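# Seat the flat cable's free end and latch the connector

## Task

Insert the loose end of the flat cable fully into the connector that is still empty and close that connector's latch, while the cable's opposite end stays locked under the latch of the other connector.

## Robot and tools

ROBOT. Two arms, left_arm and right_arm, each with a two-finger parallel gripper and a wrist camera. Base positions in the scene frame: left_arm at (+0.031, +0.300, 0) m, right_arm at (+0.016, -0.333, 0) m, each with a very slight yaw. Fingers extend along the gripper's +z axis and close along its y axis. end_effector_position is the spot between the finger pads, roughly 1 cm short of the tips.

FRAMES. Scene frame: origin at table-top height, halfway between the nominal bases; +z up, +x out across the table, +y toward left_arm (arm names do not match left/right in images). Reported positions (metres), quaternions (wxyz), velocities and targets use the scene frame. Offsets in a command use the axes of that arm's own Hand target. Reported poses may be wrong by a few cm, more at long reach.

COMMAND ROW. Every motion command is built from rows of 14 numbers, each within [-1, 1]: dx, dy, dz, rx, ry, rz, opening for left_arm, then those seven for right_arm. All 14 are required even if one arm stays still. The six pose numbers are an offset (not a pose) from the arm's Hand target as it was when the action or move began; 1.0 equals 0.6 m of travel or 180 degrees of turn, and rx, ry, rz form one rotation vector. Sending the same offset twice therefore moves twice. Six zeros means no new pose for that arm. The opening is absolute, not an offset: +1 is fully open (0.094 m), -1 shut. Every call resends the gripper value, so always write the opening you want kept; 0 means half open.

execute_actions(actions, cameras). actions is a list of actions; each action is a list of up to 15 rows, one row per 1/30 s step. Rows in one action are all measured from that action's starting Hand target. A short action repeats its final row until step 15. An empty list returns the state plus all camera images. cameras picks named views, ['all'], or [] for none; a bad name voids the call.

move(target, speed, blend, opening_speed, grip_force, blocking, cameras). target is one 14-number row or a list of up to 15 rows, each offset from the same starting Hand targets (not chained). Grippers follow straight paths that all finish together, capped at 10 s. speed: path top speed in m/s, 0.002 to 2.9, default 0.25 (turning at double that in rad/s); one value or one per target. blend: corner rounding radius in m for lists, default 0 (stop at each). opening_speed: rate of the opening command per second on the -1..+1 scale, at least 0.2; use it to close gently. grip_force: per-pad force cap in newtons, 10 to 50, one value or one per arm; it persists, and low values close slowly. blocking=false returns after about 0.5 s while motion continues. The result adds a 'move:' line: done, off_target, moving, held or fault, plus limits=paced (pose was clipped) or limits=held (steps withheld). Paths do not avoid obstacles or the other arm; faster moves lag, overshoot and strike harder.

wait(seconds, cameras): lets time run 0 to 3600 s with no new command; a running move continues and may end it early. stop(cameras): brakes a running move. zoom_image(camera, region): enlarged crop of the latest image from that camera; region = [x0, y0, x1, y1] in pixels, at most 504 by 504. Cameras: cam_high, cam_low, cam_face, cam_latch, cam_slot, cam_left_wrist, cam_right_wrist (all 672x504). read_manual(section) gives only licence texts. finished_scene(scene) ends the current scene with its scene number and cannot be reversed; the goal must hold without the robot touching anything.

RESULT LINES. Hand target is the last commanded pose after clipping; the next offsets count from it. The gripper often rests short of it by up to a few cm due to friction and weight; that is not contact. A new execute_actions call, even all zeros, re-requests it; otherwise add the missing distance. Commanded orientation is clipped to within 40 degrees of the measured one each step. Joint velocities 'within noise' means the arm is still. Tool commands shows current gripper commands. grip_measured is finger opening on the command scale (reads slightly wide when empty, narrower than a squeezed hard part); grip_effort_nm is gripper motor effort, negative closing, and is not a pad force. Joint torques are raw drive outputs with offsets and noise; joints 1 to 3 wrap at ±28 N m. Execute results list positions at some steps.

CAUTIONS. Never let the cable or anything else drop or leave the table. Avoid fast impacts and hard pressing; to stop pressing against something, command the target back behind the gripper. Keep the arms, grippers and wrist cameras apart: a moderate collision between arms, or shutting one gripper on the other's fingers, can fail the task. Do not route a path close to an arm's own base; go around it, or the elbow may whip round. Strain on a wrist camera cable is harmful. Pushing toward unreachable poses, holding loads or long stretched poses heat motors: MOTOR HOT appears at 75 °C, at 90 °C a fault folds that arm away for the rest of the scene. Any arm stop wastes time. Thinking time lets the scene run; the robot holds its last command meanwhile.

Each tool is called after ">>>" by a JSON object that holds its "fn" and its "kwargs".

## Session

>>> {"fn": "execute_actions", "kwargs": {"actions": []}}

Scene clock: 0.00 s.
left_arm: end_effector_position=(+0.3980, +0.2686, +0.3316) grip_measured=+1.000 grip_effort_nm=n/a end_effector_quat_wxyz=(+0.697, +0.099, +0.688, -0.174) | right_arm: end_effector_position=(+0.3129, -0.3298, +0.3150) grip_measured=+1.000 grip_effort_nm=n/a end_effector_quat_wxyz=(+0.746, +0.074, +0.645, +0.151)
Joint positions: left_arm=[0.127 1.019 0.697 0.361 0.566 -0.123 0.094] | right_arm=[-0.099 0.575 0.387 0.349 -0.194 0.346 0.094]
Joint velocities: within noise
Joint torques (N m): no reading
Heat: left arm: 27 °C; right arm: 26 °C.
Hand target: left_arm +0.3963, +0.2683, +0.3401; +0.704, +0.103, +0.681, -0.172 | right_arm +0.3109, -0.3297, +0.3240; +0.753, +0.071, +0.636, +0.151
Tool commands: left_gripper/opening=+1.0 right_gripper/opening=+1.0

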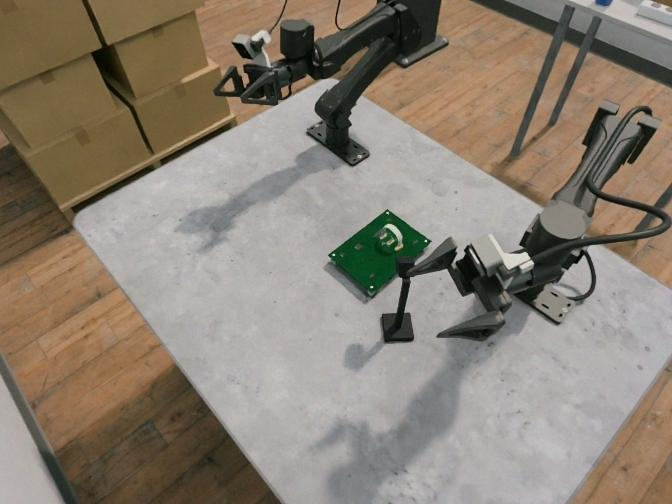

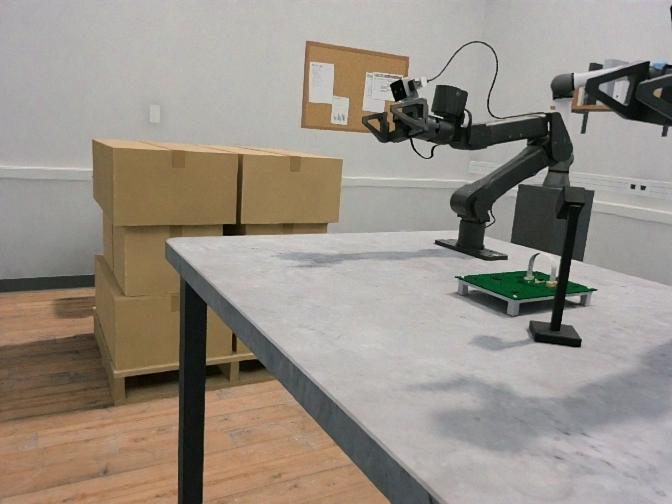

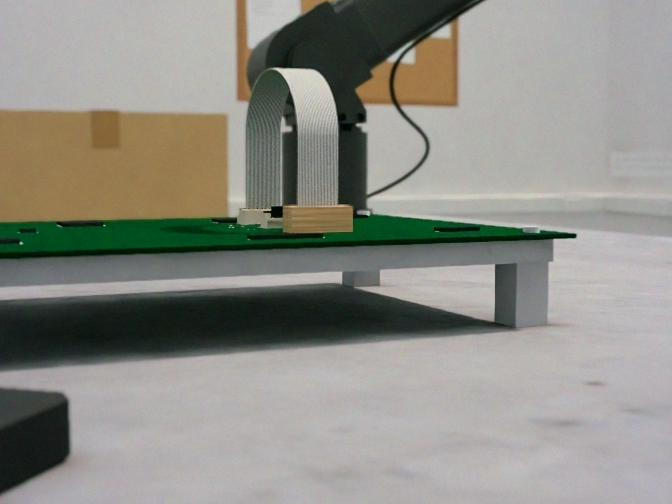

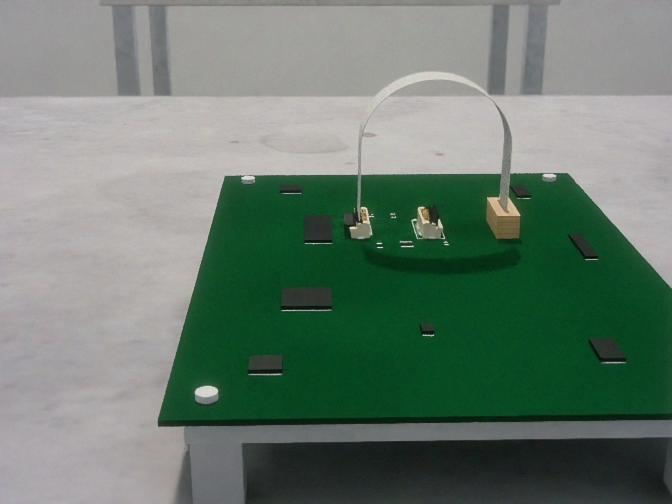

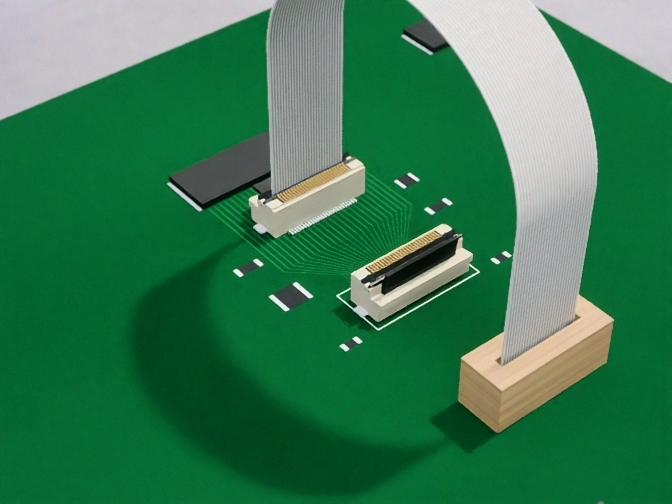

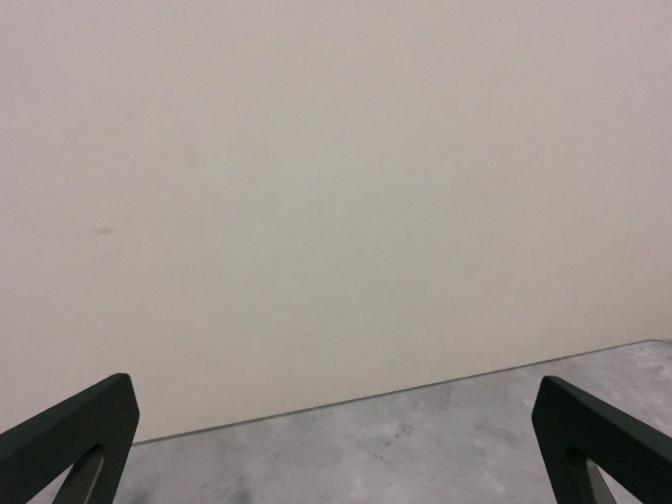

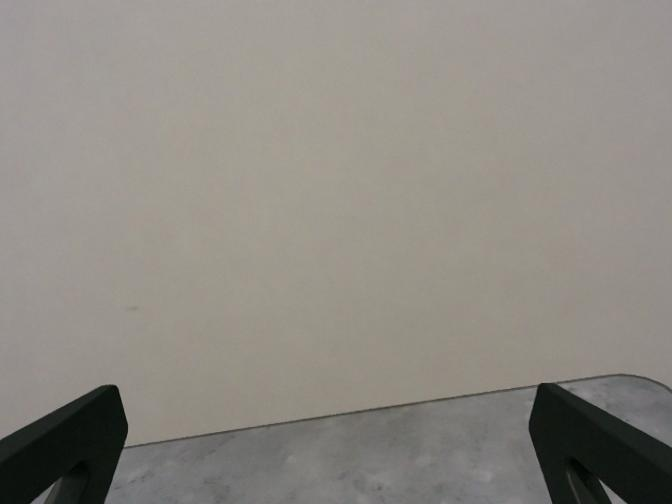

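>>> {"fn": "move", "kwargs": {"target": [[0,0,0,0,0,0,1,0.2943,0.4237,-0.3175,0.0603,0.1617,-0.0929,-0.6],[0,0,0,0,0,0,1,0.516,0.5605,-0.3348,0.0603,0.1617,-0.0929,-0.6]], "speed": 0.2, "cameras": ["cam_face","cam_latch","cam_right_wrist"]}}

Scene clock: 22.30 s.
left_arm: end_effector_position=(+0.3980, +0.2686, +0.3316) grip_measured=+1.000 grip_effort_nm=-0.03 end_effector_quat_wxyz=(+0.697, +0.099, +0.688, -0.174) | right_arm: end_effector_position=(+0.1095, +0.0633, +0.0960) grip_measured=-0.598 grip_effort_nm=-0.15 end_effector_quat_wxyz=(+0.563, +0.005, +0.826, -0.010)
Joint positions: left_arm=[0.127 1.019 0.697 0.361 0.566 -0.123 0.094] | right_arm=[1.764 2.334 1.748 -1.466 1.146 2.078 0.019]
Joint torques (N m): left_arm=[-0.01 -2.66 7.41 1.44 -0.01 0] | right_arm=[-0.65 -11.95 6.37 -0.7 0.62 0.16]
Heat: left arm: 30 °C; right arm: 28 °C.
Hand target: left_arm +0.3963, +0.2683, +0.3401; +0.704, +0.103, +0.681, -0.172 | right_arm +0.1129, +0.0693, +0.0982; +0.574, +0.009, +0.819, -0.006
Off the commanded pose: left_arm 0.009 m, 1 deg | right_arm 0.007 m, 2 deg.
move: done

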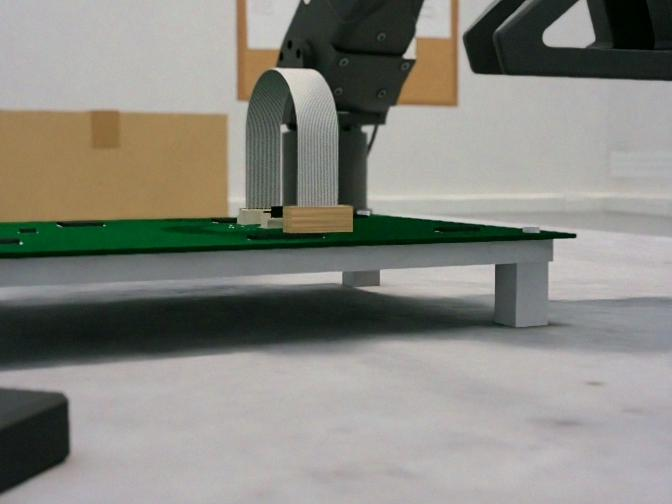

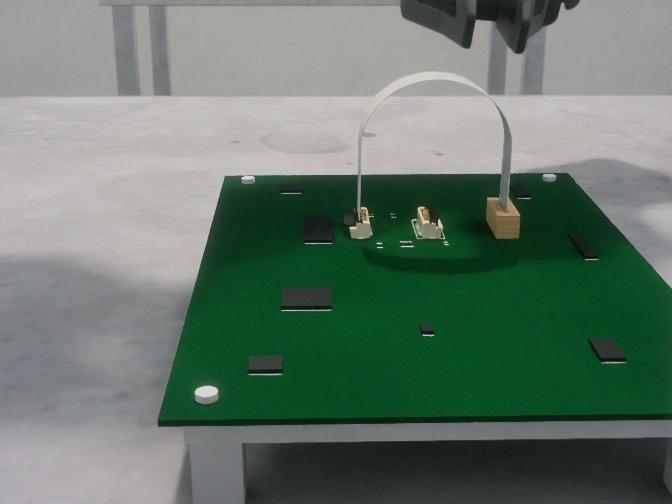

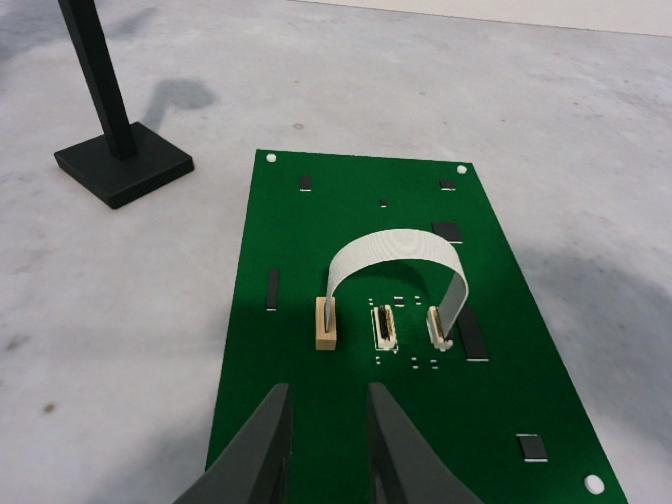

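>>> {"fn": "move", "kwargs": {"target": [0,0,0,0,0,0,1,0.0016,-0.0027,0.1235,0,0,0,-0.55], "speed": 0.06, "cameras": ["cam_face","cam_latch","cam_right_wrist"]}}

Scene clock: 29.80 s.
left_arm: end_effector_position=(+0.3980, +0.2686, +0.3316) grip_measured=+1.000 grip_effort_nm=-0.03 end_effector_quat_wxyz=(+0.697, +0.099, +0.688, -0.174) | right_arm: end_effector_position=(+0.1781, +0.0658, +0.0513) grip_measured=-0.552 grip_effort_nm=0.08 end_effector_quat_wxyz=(+0.565, -0.003, +0.825, -0.023)
Joint positions: left_arm=[0.127 1.019 0.697 0.361 0.566 -0.123 0.094] | right_arm=[1.596 2.307 1.533 -0.928 1.199 1.667 0.021]
Joint torques (N m): left_arm=[-0.02 -2.62 7.5 1.43 -0.01 -0.02] | right_arm=[-0.49 -19 3.33 0.13 0.66 -0.09]
Heat: left arm: 31 °C; right arm: 28 °C.
Hand target: left_arm +0.3963, +0.2683, +0.3401; +0.704, +0.103, +0.681, -0.172 | right_arm +0.1822, +0.0661, +0.0719; +0.574, +0.009, +0.819, -0.006
Off the commanded pose: left_arm 0.009 m, 1 deg | right_arm 0.021 m, 3 deg.
move: off_target (right_arm)

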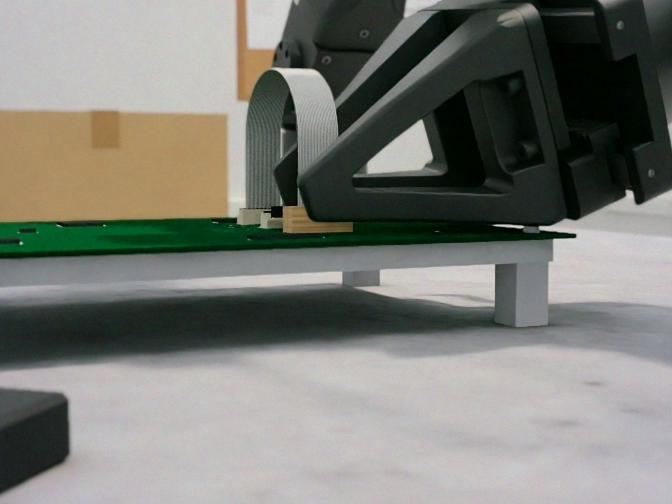

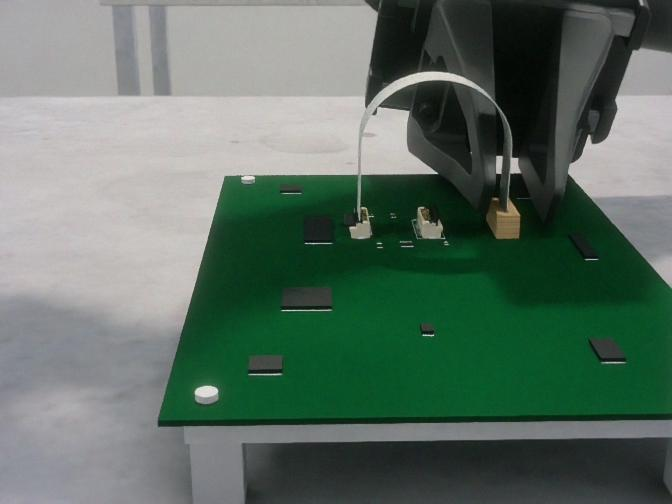

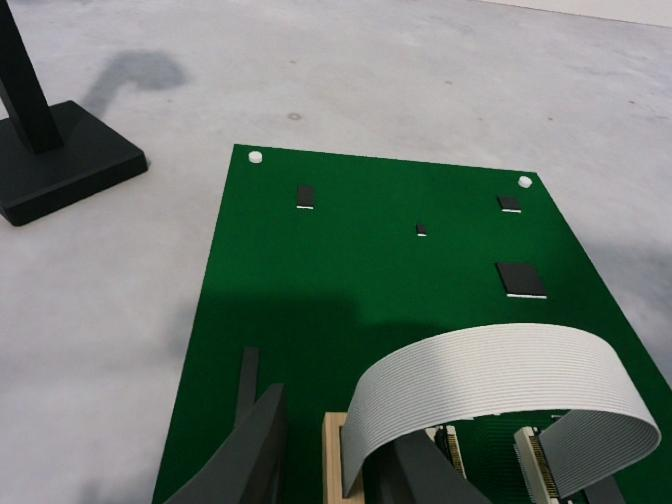

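>>> {"fn": "move", "kwargs": {"target": [0,0,0,0,0,0,1,-0.0155,-0.0067,-0.006,0,0,0.0135,-0.55], "speed": 0.05, "cameras": ["cam_face","cam_latch"]}}

Scene clock: 33.97 s.
left_arm: end_effector_position=(+0.3980, +0.2686, +0.3316) grip_measured=+1.000 grip_effort_nm=-0.03 end_effector_quat_wxyz=(+0.697, +0.099, +0.688, -0.174) | right_arm: end_effector_position=(+0.1781, +0.0648, +0.0616) grip_measured=-0.552 grip_effort_nm=0.08 end_effector_quat_wxyz=(+0.565, +0.011, +0.825, -0.009)
Joint positions: left_arm=[0.127 1.019 0.697 0.361 0.566 -0.123 0.094] | right_arm=[1.596 2.273 1.521 -0.928 1.199 1.684 0.021]
Joint torques (N m): left_arm=[-0.02 -2.65 7.41 1.44 0 -0.01] | right_arm=[-0.49 -18.36 3.36 0.02 0.67 0.15]
Heat: left arm: 31 °C; right arm: 29 °C.
Hand target: left_arm +0.3963, +0.2683, +0.3401; +0.704, +0.103, +0.681, -0.172 | right_arm +0.1819, +0.0621, +0.0819; +0.574, +0.026, +0.819, +0.006
Off the commanded pose: left_arm 0.009 m, 1 deg | right_arm 0.021 m, 3 deg.
move: off_target (right_arm)

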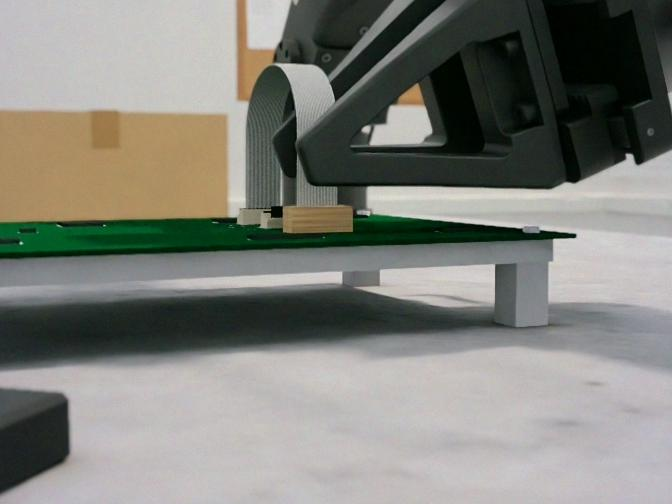

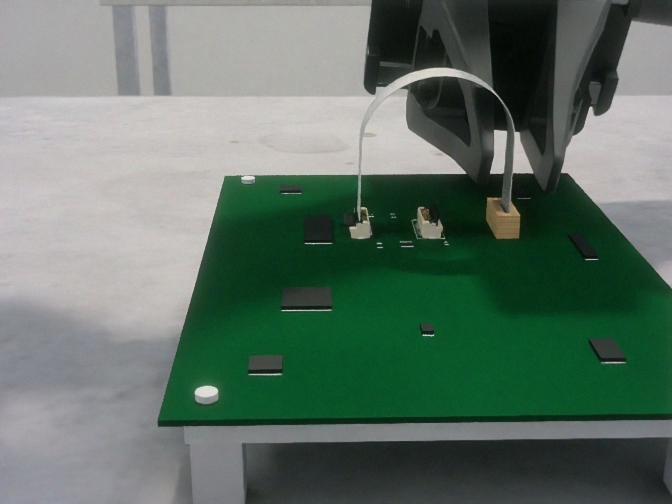

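>>> {"fn": "move", "kwargs": {"target": [0,0,0,0,0,0,1,0.0025,-0.006,0.001,0,0,0,-0.55], "speed": 0.05, "cameras": ["cam_face","cam_latch"]}}

Scene clock: 37.20 s.
left_arm: end_effector_position=(+0.3980, +0.2686, +0.3316) grip_measured=+1.000 grip_effort_nm=-0.03 end_effector_quat_wxyz=(+0.697, +0.099, +0.688, -0.174) | right_arm: end_effector_position=(+0.1782, +0.0596, +0.0600) grip_measured=-0.552 grip_effort_nm=0.08 end_effector_quat_wxyz=(+0.565, +0.008, +0.825, -0.014)
Joint positions: left_arm=[0.127 1.019 0.697 0.361 0.566 -0.123 0.094] | right_arm=[1.596 2.266 1.499 -0.928 1.199 1.688 0.021]
Joint torques (N m): left_arm=[0.01 -2.59 7.41 1.44 -0.02 -0.02] | right_arm=[-0.4 -18.48 3.28 0.07 0.66 0.16]
Heat: left arm: 31 °C; right arm: 30 °C.
Hand target: left_arm +0.3963, +0.2683, +0.3401; +0.704, +0.103, +0.681, -0.172 | right_arm +0.1818, +0.0585, +0.0800; +0.574, +0.026, +0.819, +0.006
Off the commanded pose: left_arm 0.009 m, 1 deg | right_arm 0.020 m, 3 deg.
move: off_target (right_arm)

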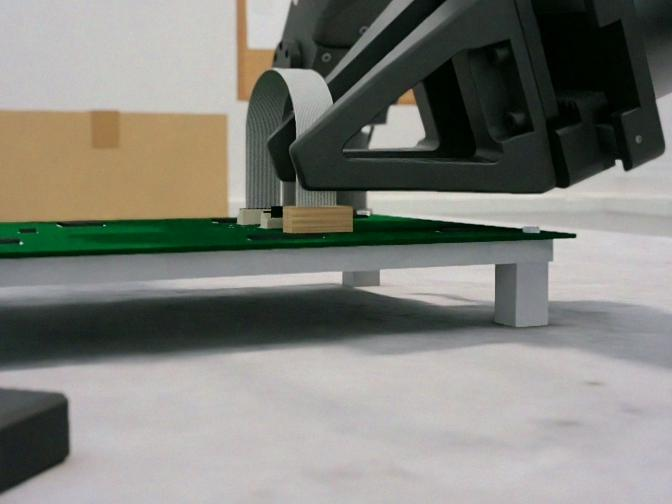

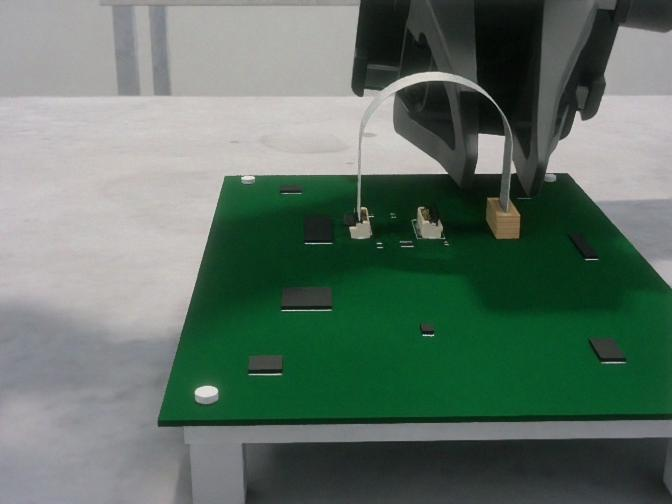

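>>> {"fn": "move", "kwargs": {"target": [0,0,0,0,0,0,1,0,0,0,0,0,0.004,-1], "opening_speed": 0.4, "grip_force": 40, "cameras": ["cam_face","cam_latch","cam_slot"]}}

Scene clock: 42.13 s.
left_arm: end_effector_position=(+0.3980, +0.2686, +0.3316) grip_measured=+1.000 grip_effort_nm=-0.03 end_effector_quat_wxyz=(+0.697, +0.099, +0.688, -0.174) | right_arm: end_effector_position=(+0.1782, +0.0605, +0.0603) grip_measured=-0.975 grip_effort_nm=-0.86 end_effector_quat_wxyz=(+0.566, +0.015, +0.825, -0.007)
Joint positions: left_arm=[0.127 1.019 0.697 0.361 0.566 -0.123 0.094] | right_arm=[1.596 2.265 1.499 -0.921 1.2 1.701 0.001]
Joint torques (N m): left_arm=[-0.09 -2.61 7.42 1.44 -0.01 -0.01] | right_arm=[-0.57 -18.33 3.34 0.05 0.71 0.13]
Heat: left arm: 31 °C; right arm: 31 °C.
Hand target: left_arm +0.3963, +0.2683, +0.3401; +0.704, +0.103, +0.681, -0.172 | right_arm +0.1818, +0.0586, +0.0801; +0.574, +0.031, +0.818, +0.010
Off the commanded pose: left_arm 0.009 m, 1 deg | right_arm 0.020 m, 3 deg.
grip_force (N): 40, 40
move: off_target (right_arm)

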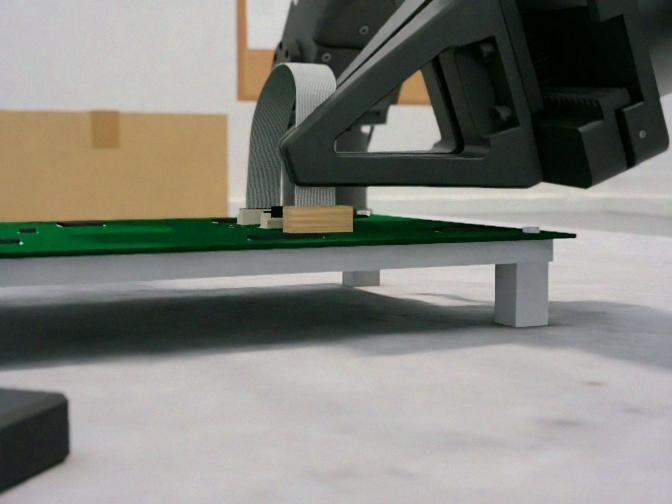

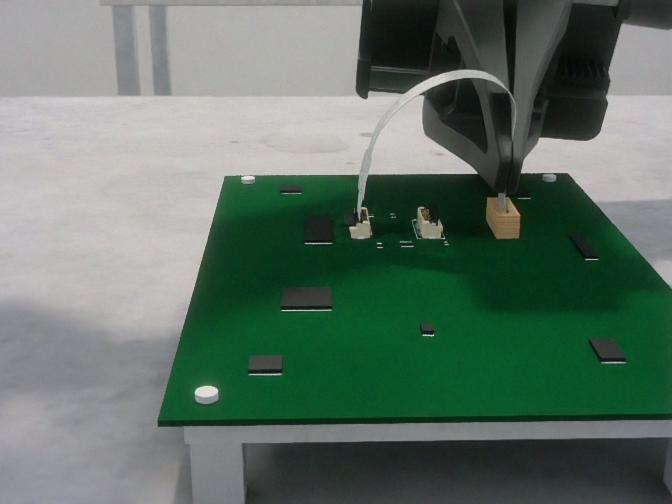

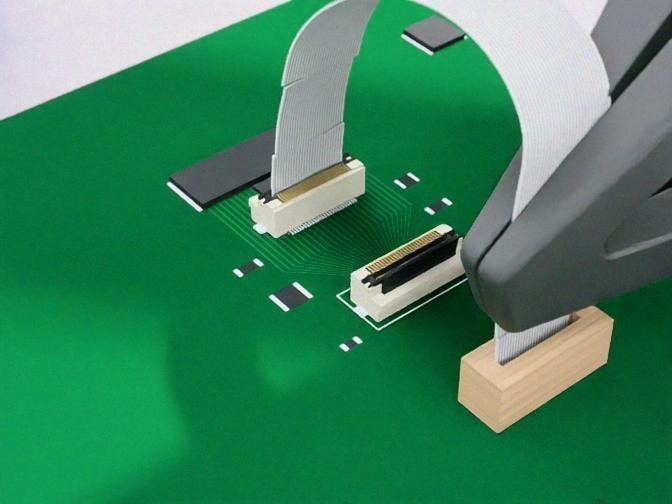

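>>> {"fn": "move", "kwargs": {"target": [0,0,0,0,0,0,1,-0.034,-0.002,-0.0135,0,0,0,-1], "speed": 0.05}}

Scene clock: 44.70 s.
left_arm: end_effector_position=(+0.3980, +0.2686, +0.3316) grip_measured=+1.000 grip_effort_nm=-0.03 end_effector_quat_wxyz=(+0.697, +0.099, +0.688, -0.174) | right_arm: end_effector_position=(+0.1783, +0.0551, +0.0783) grip_measured=-0.975 grip_effort_nm=-0.88 end_effector_quat_wxyz=(+0.566, +0.013, +0.824, -0.012)
Joint positions: left_arm=[0.127 1.019 0.697 0.361 0.566 -0.123 0.094] | right_arm=[1.596 2.219 1.499 -0.978 1.2 1.702 0.001]
Joint torques (N m): left_arm=[-0.01 -2.65 7.43 1.44 -0.01 -0.02] | right_arm=[-0.42 -18.1 4.67 -0.11 0.67 0.17]
Heat: left arm: 32 °C; right arm: 32 °C.
Hand target: left_arm +0.3963, +0.2683, +0.3401; +0.704, +0.103, +0.681, -0.172 | right_arm +0.1811, +0.0563, +0.1019; +0.574, +0.031, +0.818, +0.010
Off the commanded pose: left_arm 0.009 m, 1 deg | right_arm 0.024 m, 3 deg.
grip_force (N): 40, 40
move: off_target (right_arm)

>>> {"fn": "move", "kwargs": {"target": [0,0,0,0,0,0,1,0,-0.035,0,0,0,0.008,-1], "speed": 0.05, "cameras": ["cam_face","cam_latch","cam_slot"]}}

>>> {"fn": "zoom_image", "kwargs": {"camera": "cam_slot", "region": [330, 150, 490, 330]}}

>>> {"fn": "zoom_image", "kwargs": {"camera": "cam_latch", "region": [375, 160, 475, 250]}}

Scene clock: 50.43 s.
left_arm: end_effector_position=(+0.3980, +0.2686, +0.3316) grip_measured=+1.000 grip_effort_nm=-0.04 end_effector_quat_wxyz=(+0.697, +0.099, +0.688, -0.174) | right_arm: end_effector_position=(+0.1785, +0.0360, +0.0831) grip_measured=-0.975 grip_effort_nm=-0.88 end_effector_quat_wxyz=(+0.566, +0.025, +0.824, -0.006)
Joint positions: left_arm=[0.127 1.019 0.697 0.361 0.566 -0.123 0.094] | right_arm=[1.596 2.152 1.408 -0.967 1.2 1.741 0.001]
Joint torques (N m): left_arm=[-0.05 -2.63 7.43 1.44 0 -0.02] | right_arm=[-0.05 -17.14 3.3 0.11 0.68 0.12]
Heat: left arm: 32 °C; right arm: 34 °C.
Hand target: left_arm +0.3963, +0.2683, +0.3401; +0.704, +0.103, +0.681, -0.172 | right_arm +0.1803, +0.0353, +0.1009; +0.573, +0.042, +0.818, +0.017
Off the commanded pose: left_arm 0.009 m, 1 deg | right_arm 0.018 m, 3 deg.
grip_force (N): 40, 40
move: off_target (right_arm)

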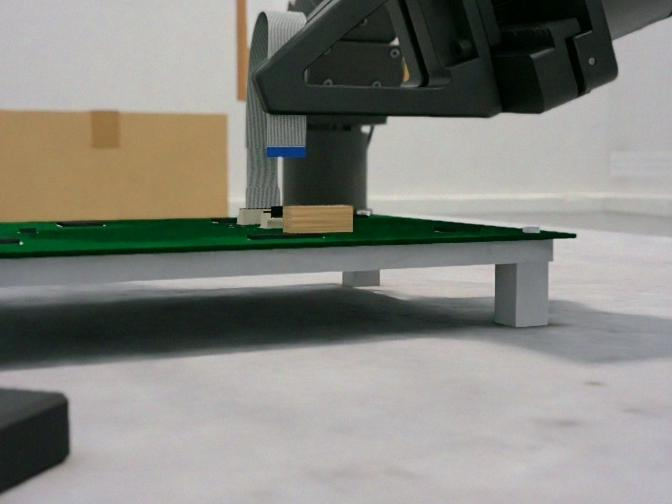

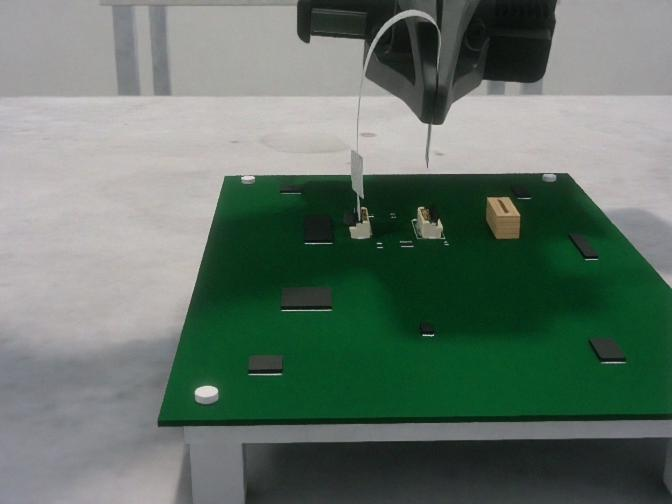

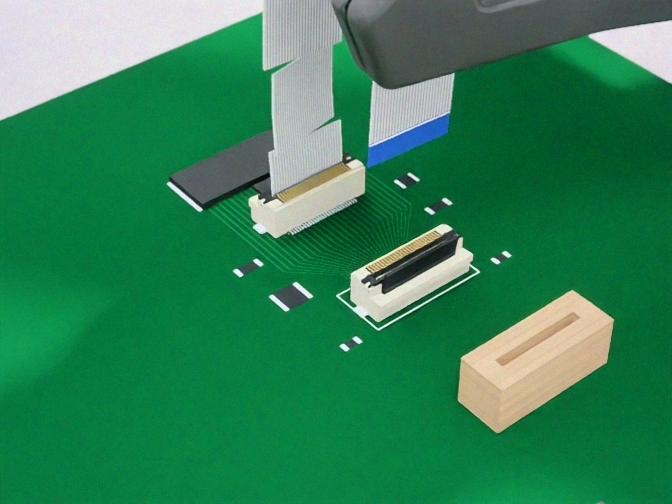

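Scaled by 2.800.

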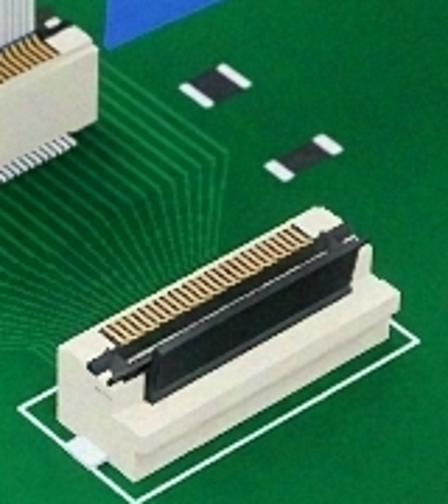

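Scaled by 5.040.

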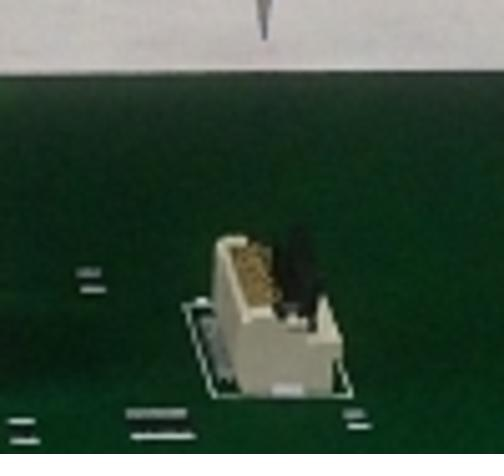

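>>> {"fn": "move", "kwargs": {"target": [0,0,0,0,0,0,1,0.0124,0.0,0.0048,-0.0233,0.0005,-0.009,-1], "speed": 0.05, "cameras": ["cam_face","cam_latch","cam_slot"]}}

>>> {"fn": "zoom_image", "kwargs": {"camera": "cam_slot", "region": [330, 150, 490, 330]}}

>>> {"fn": "zoom_image", "kwargs": {"camera": "cam_latch", "region": [375, 160, 475, 250]}}

Scene clock: 60.23 s.
left_arm: end_effector_position=(+0.3980, +0.2686, +0.3316) grip_measured=+1.000 grip_effort_nm=-0.04 end_effector_quat_wxyz=(+0.697, +0.099, +0.688, -0.174) | right_arm: end_effector_position=(+0.1785, +0.0372, +0.0754) grip_measured=-0.975 grip_effort_nm=-0.88 end_effector_quat_wxyz=(+0.564, +0.000, +0.825, +0.024)
Joint positions: left_arm=[0.127 1.019 0.697 0.361 0.566 -0.123 0.094] | right_arm=[1.596 2.075 1.251 -0.673 1.2 1.534 0.001]
Joint torques (N m): left_arm=[-0.06 -2.62 7.39 1.43 -0.02 -0.02] | right_arm=[-0.01 -16.43 3.4 0.49 0.69 -0.06]
Heat: left arm: 32 °C; right arm: 37 °C.
Hand target: left_arm +0.3963, +0.2683, +0.3401; +0.704, +0.103, +0.681, -0.172 | right_arm +0.1804, +0.0359, +0.0929; +0.574, +0.009, +0.818, +0.039
Off the commanded pose: left_arm 0.009 m, 1 deg | right_arm 0.018 m, 2 deg.
grip_force (N): 40, 40
move: off_target (right_arm)

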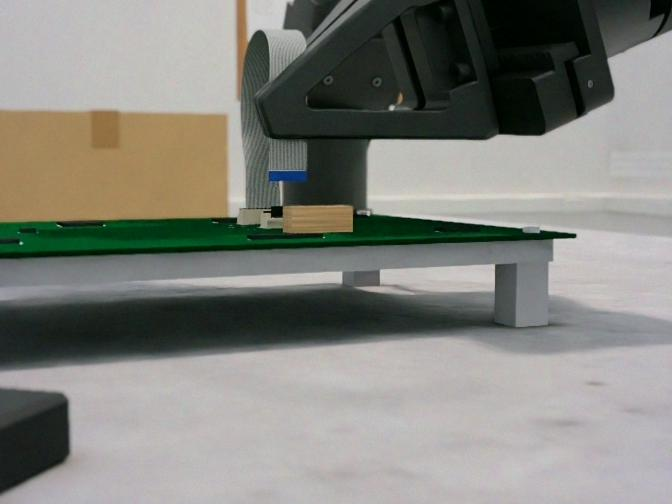

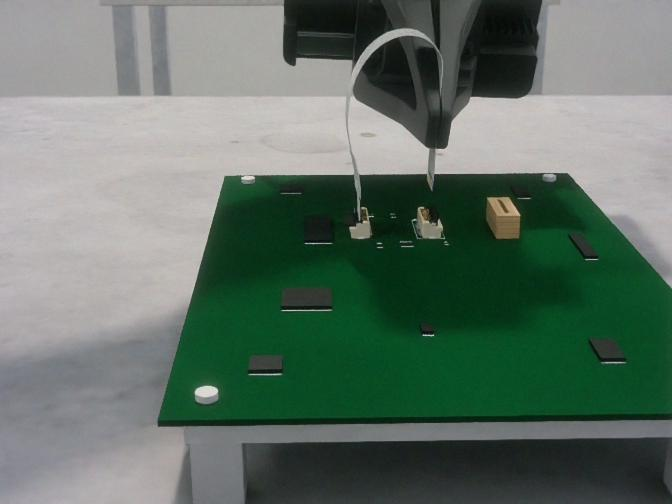

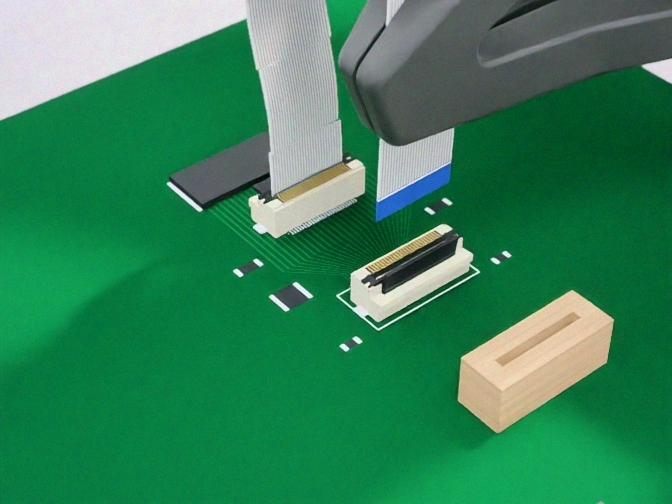

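Scaled by 2.800.

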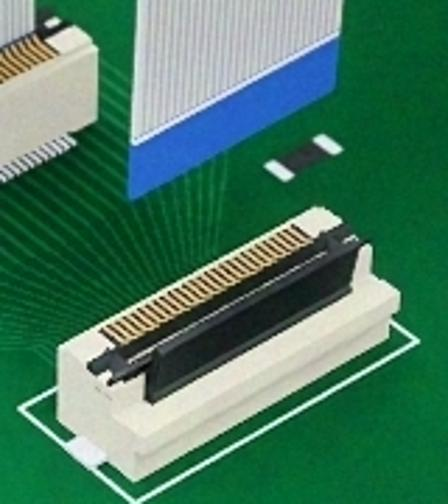

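Scaled by 5.040.

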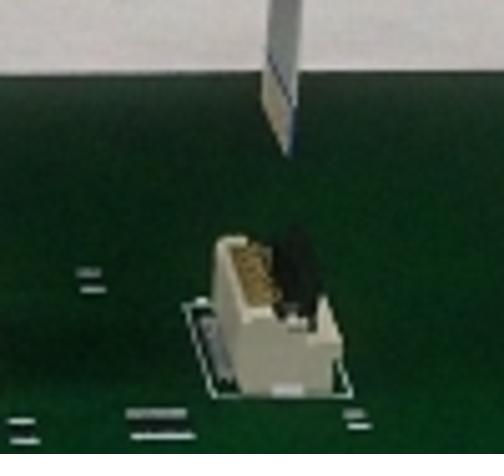

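>>> {"fn": "move", "kwargs": {"target": [0,0,0,0,0,0,1,0.0046,-0.002,0.0018,0.0078,0,0.0195,-1], "speed": 0.04, "cameras": ["cam_face","cam_latch","cam_slot"]}}

>>> {"fn": "zoom_image", "kwargs": {"camera": "cam_slot", "region": [330, 150, 490, 330]}}

>>> {"fn": "zoom_image", "kwargs": {"camera": "cam_latch", "region": [375, 160, 475, 250]}}

Scene clock: 75.57 s.
left_arm: end_effector_position=(+0.3980, +0.2686, +0.3316) grip_measured=+1.000 grip_effort_nm=-0.03 end_effector_quat_wxyz=(+0.697, +0.099, +0.688, -0.174) | right_arm: end_effector_position=(+0.1786, +0.0312, +0.0751) grip_measured=-0.975 grip_effort_nm=-0.88 end_effector_quat_wxyz=(+0.564, +0.028, +0.825, +0.033)
Joint positions: left_arm=[0.127 1.019 0.697 0.361 0.566 -0.123 0.094] | right_arm=[1.596 2.075 1.251 -0.717 1.2 1.63 0.001]
Joint torques (N m): left_arm=[-0.03 -2.65 7.42 1.43 -0.01 -0.02] | right_arm=[0.17 -13.57 5.59 0.17 0.67 0.12]
Heat: left arm: 33 °C; right arm: 35 °C.
Hand target: left_arm +0.3963, +0.2683, +0.3401; +0.704, +0.103, +0.681, -0.172 | right_arm +0.1806, +0.0349, +0.0899; +0.573, +0.041, +0.818, +0.046
Off the commanded pose: left_arm 0.009 m, 1 deg | right_arm 0.015 m, 3 deg.
grip_force (N): 40, 40
move: off_target (right_arm)

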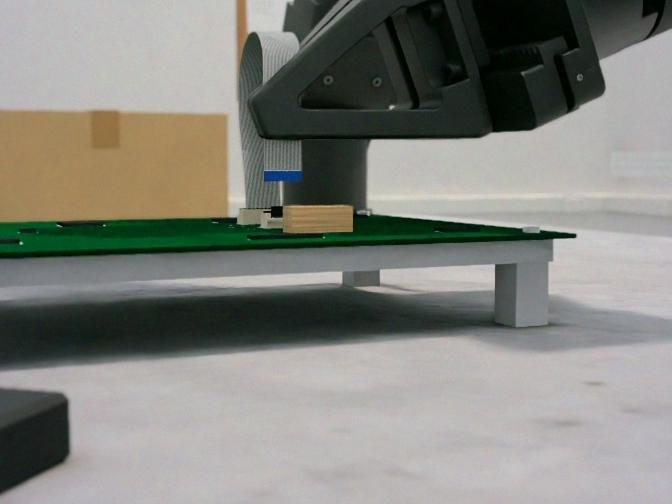

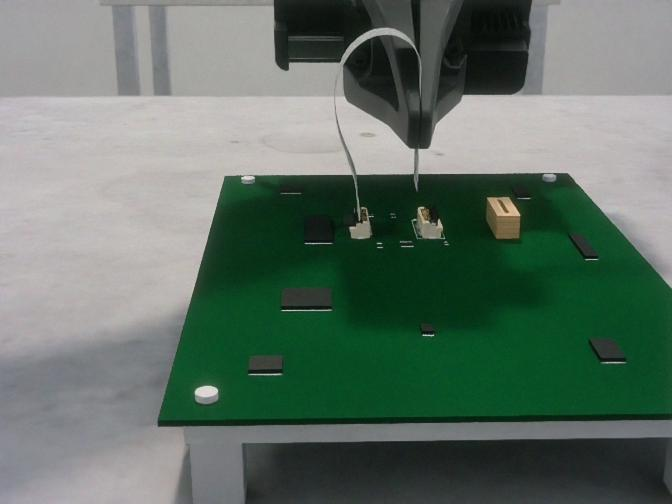

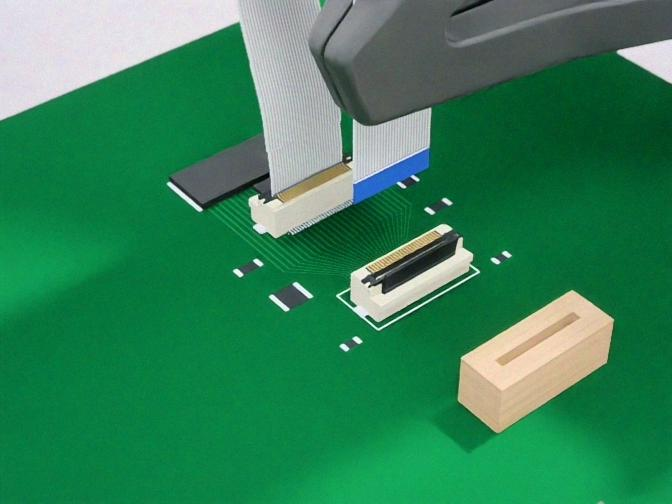

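Scaled by 2.800.

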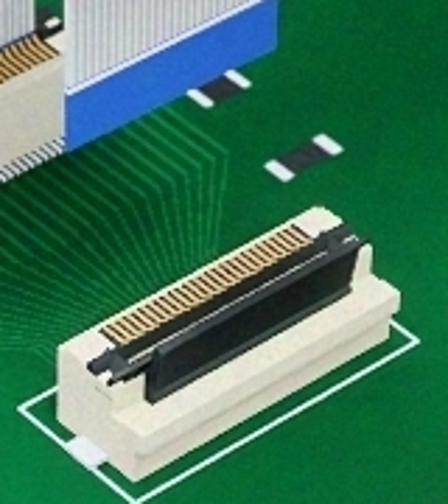

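Scaled by 5.040.

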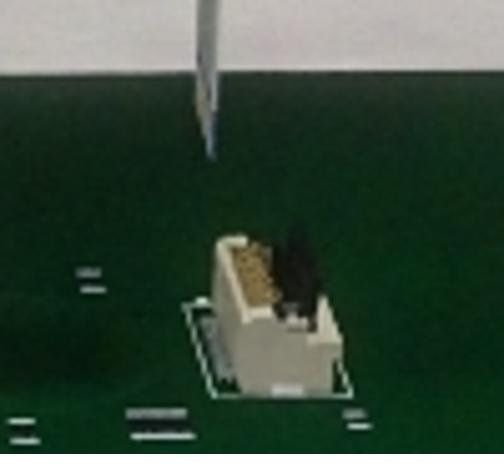

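>>> {"fn": "move", "kwargs": {"target": [0,0,0,0,0,0,1,0.003,0.006,0.0012,0,0,0,-1], "speed": 0.04}}

>>> {"fn": "move", "kwargs": {"target": [0,0,0,0,0,0,1,0.0046,0.001,0.0018,0,0,0,-1], "speed": 0.04, "cameras": ["cam_latch","cam_slot"]}}

>>> {"fn": "zoom_image", "kwargs": {"camera": "cam_slot", "region": [330, 150, 490, 330]}}

>>> {"fn": "zoom_image", "kwargs": {"camera": "cam_latch", "region": [375, 160, 475, 250]}}

Scene clock: 89.27 s.
left_arm: end_effector_position=(+0.3980, +0.2686, +0.3316) grip_measured=+1.000 grip_effort_nm=-0.03 end_effector_quat_wxyz=(+0.697, +0.099, +0.688, -0.174) | right_arm: end_effector_position=(+0.1786, +0.0309, +0.0751) grip_measured=-0.975 grip_effort_nm=-0.88 end_effector_quat_wxyz=(+0.564, +0.027, +0.825, +0.032)
Joint positions: left_arm=[0.127 1.019 0.697 0.361 0.566 -0.123 0.094] | right_arm=[1.596 2.075 1.251 -0.719 1.2 1.631 0.001]
Joint torques (N m): left_arm=[-0.03 -2.66 7.46 1.43 -0.02 -0.03] | right_arm=[0.05 -12.31 7.02 0.13 0.69 0.15]
Heat: left arm: 33 °C; right arm: 34 °C.
Hand target: left_arm +0.3963, +0.2683, +0.3401; +0.704, +0.103, +0.681, -0.172 | right_arm +0.1807, +0.0387, +0.0884; +0.573, +0.041, +0.818, +0.046
Off the commanded pose: left_arm 0.009 m, 1 deg | right_arm 0.016 m, 3 deg.
grip_force (N): 40, 40
move: off_target (right_arm)

Scene clock: 89.77 s.
left_arm: end_effector_position=(+0.3980, +0.2686, +0.3316) grip_measured=+1.000 grip_effort_nm=-0.03 end_effector_quat_wxyz=(+0.697, +0.099, +0.688, -0.174) | right_arm: end_effector_position=(+0.1786, +0.0309, +0.0751) grip_measured=-0.975 grip_effort_nm=-0.88 end_effector_quat_wxyz=(+0.564, +0.027, +0.825, +0.032)
Joint positions: left_arm=[0.127 1.019 0.697 0.361 0.566 -0.123 0.094] | right_arm=[1.596 2.075 1.251 -0.719 1.2 1.631 0.001]
Joint torques (N m): left_arm=[-0.08 -2.63 7.45 1.44 0 -0.03] | right_arm=[-0.1 -11.44 6.79 0.25 0.68 0.14]
Heat: left arm: 33 °C; right arm: 34 °C.
Hand target: left_arm +0.3963, +0.2683, +0.3401; +0.704, +0.103, +0.681, -0.172 | right_arm +0.1808, +0.0397, +0.0855; +0.573, +0.041, +0.818, +0.046
Off the commanded pose: left_arm 0.009 m, 1 deg | right_arm 0.014 m, 3 deg.
grip_force (N): 40, 40
move: off_target (right_arm)

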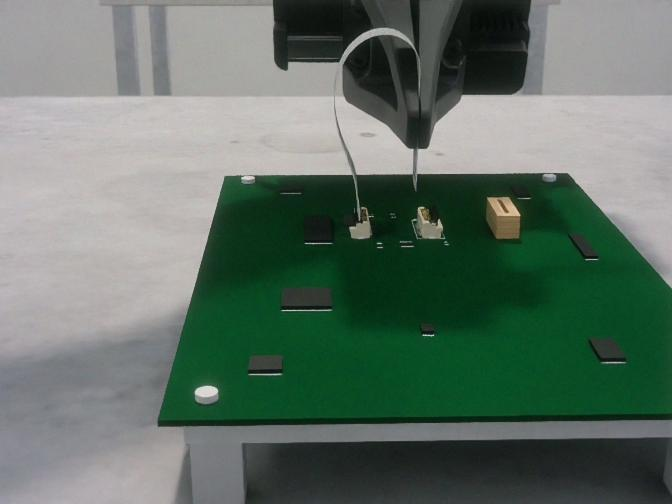

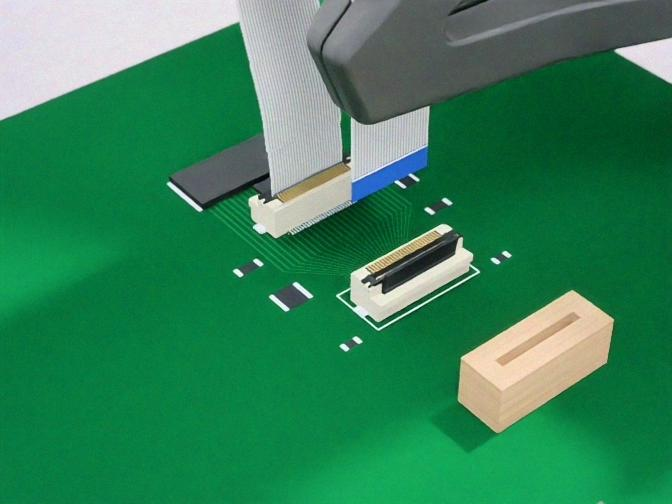

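Scaled by 2.800.

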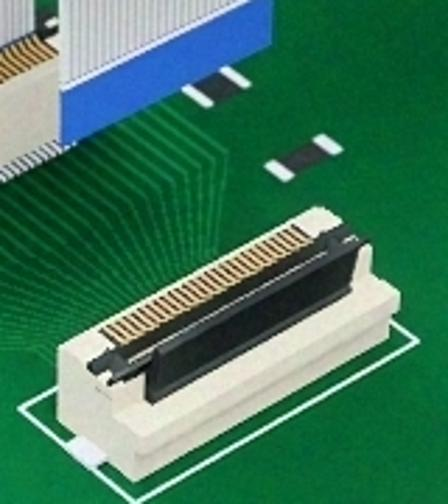

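Scaled by 5.040.

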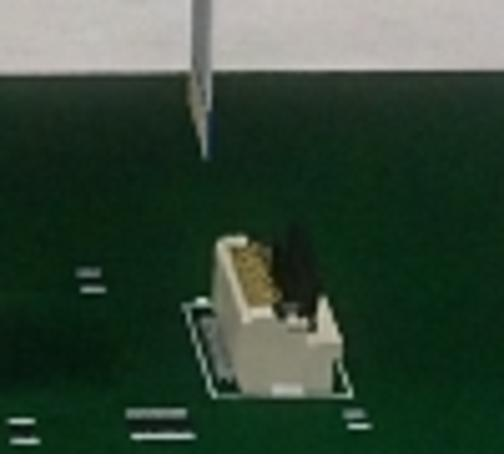

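>>> {"fn": "move", "kwargs": {"target": [0,0,0,0,0,0,1,0.0023,0.006,0.0009,0,0,0,-1], "speed": 0.04}}

Scene clock: 91.90 s.
left_arm: end_effector_position=(+0.3980, +0.2686, +0.3316) grip_measured=+1.000 grip_effort_nm=-0.03 end_effector_quat_wxyz=(+0.697, +0.099, +0.688, -0.174) | right_arm: end_effector_position=(+0.1785, +0.0370, +0.0800) grip_measured=-0.975 grip_effort_nm=-0.88 end_effector_quat_wxyz=(+0.563, +0.034, +0.825, +0.041)
Joint positions: left_arm=[0.127 1.019 0.697 0.361 0.566 -0.123 0.094] | right_arm=[1.596 2.075 1.274 -0.719 1.2 1.631 0.001]
Joint torques (N m): left_arm=[-0.01 -2.65 7.47 1.44 -0.01 -0.03] | right_arm=[-0.14 -10.19 6.5 0.32 0.69 0.1]
Heat: left arm: 33 °C; right arm: 34 °C.
Hand target: left_arm +0.3963, +0.2683, +0.3401; +0.704, +0.103, +0.681, -0.172 | right_arm +0.1808, +0.0435, +0.0845; +0.573, +0.041, +0.818, +0.046
Off the commanded pose: left_arm 0.009 m, 1 deg | right_arm 0.008 m, 2 deg.
grip_force (N): 40, 40
move: done

>>> {"fn": "move", "kwargs": {"target": [0,0,0,0,0,0,1,0.006,-0.015,0.0025,0,0,0,-1], "speed": 0.04, "cameras": ["cam_latch","cam_slot"]}}

>>> {"fn": "zoom_image", "kwargs": {"camera": "cam_slot", "region": [330, 150, 490, 330]}}

>>> {"fn": "zoom_image", "kwargs": {"camera": "cam_latch", "region": [375, 160, 475, 250]}}

Scene clock: 95.90 s.
left_arm: end_effector_position=(+0.3980, +0.2686, +0.3316) grip_measured=+1.000 grip_effort_nm=-0.03 end_effector_quat_wxyz=(+0.697, +0.099, +0.688, -0.174) | right_arm: end_effector_position=(+0.1785, +0.0388, +0.0801) grip_measured=-0.975 grip_effort_nm=-0.88 end_effector_quat_wxyz=(+0.563, +0.038, +0.824, +0.047)
Joint positions: left_arm=[0.127 1.019 0.697 0.361 0.566 -0.123 0.094] | right_arm=[1.596 2.075 1.274 -0.706 1.2 1.632 0.001]
Joint torques (N m): left_arm=[-0.01 -2.61 7.39 1.43 -0.01 -0.01] | right_arm=[-0.36 -11.62 3.33 0.47 0.71 0.15]
Heat: left arm: 33 °C; right arm: 33 °C.
Hand target: left_arm +0.3963, +0.2683, +0.3401; +0.704, +0.103, +0.681, -0.172 | right_arm +0.1809, +0.0350, +0.0795; +0.573, +0.041, +0.818, +0.046
Off the commanded pose: left_arm 0.009 m, 1 deg | right_arm 0.005 m, 1 deg.
grip_force (N): 40, 40
move: done

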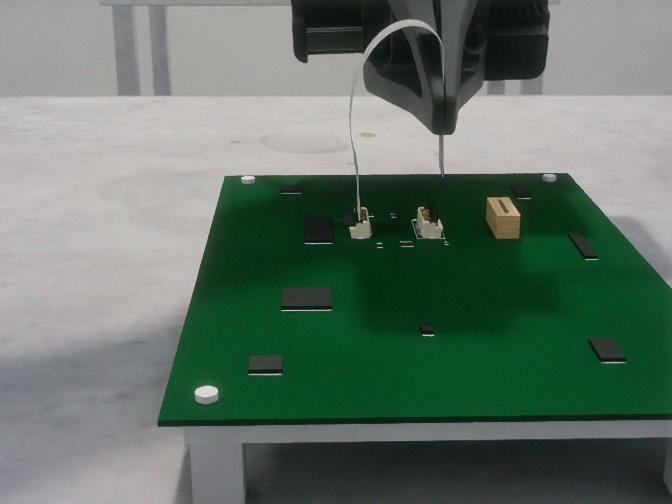

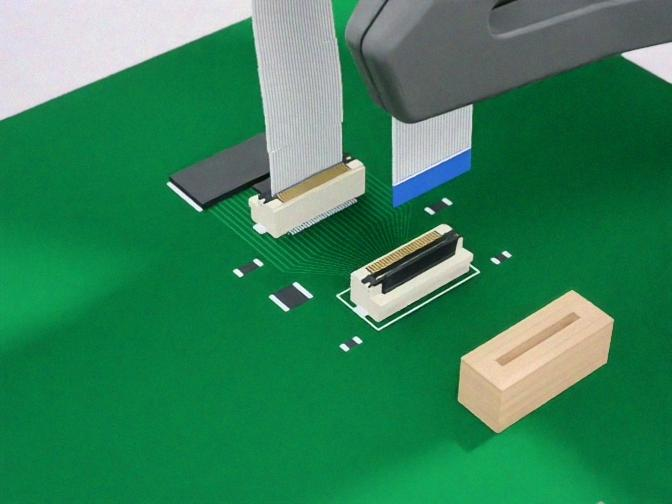

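Scaled by 2.800.

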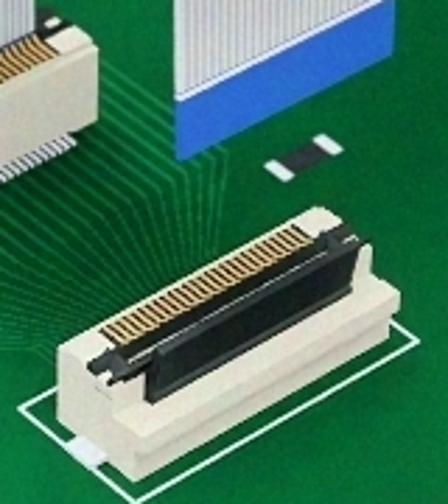

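Scaled by 5.040.

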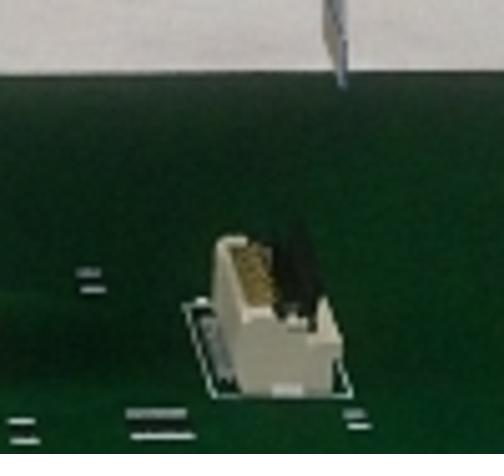

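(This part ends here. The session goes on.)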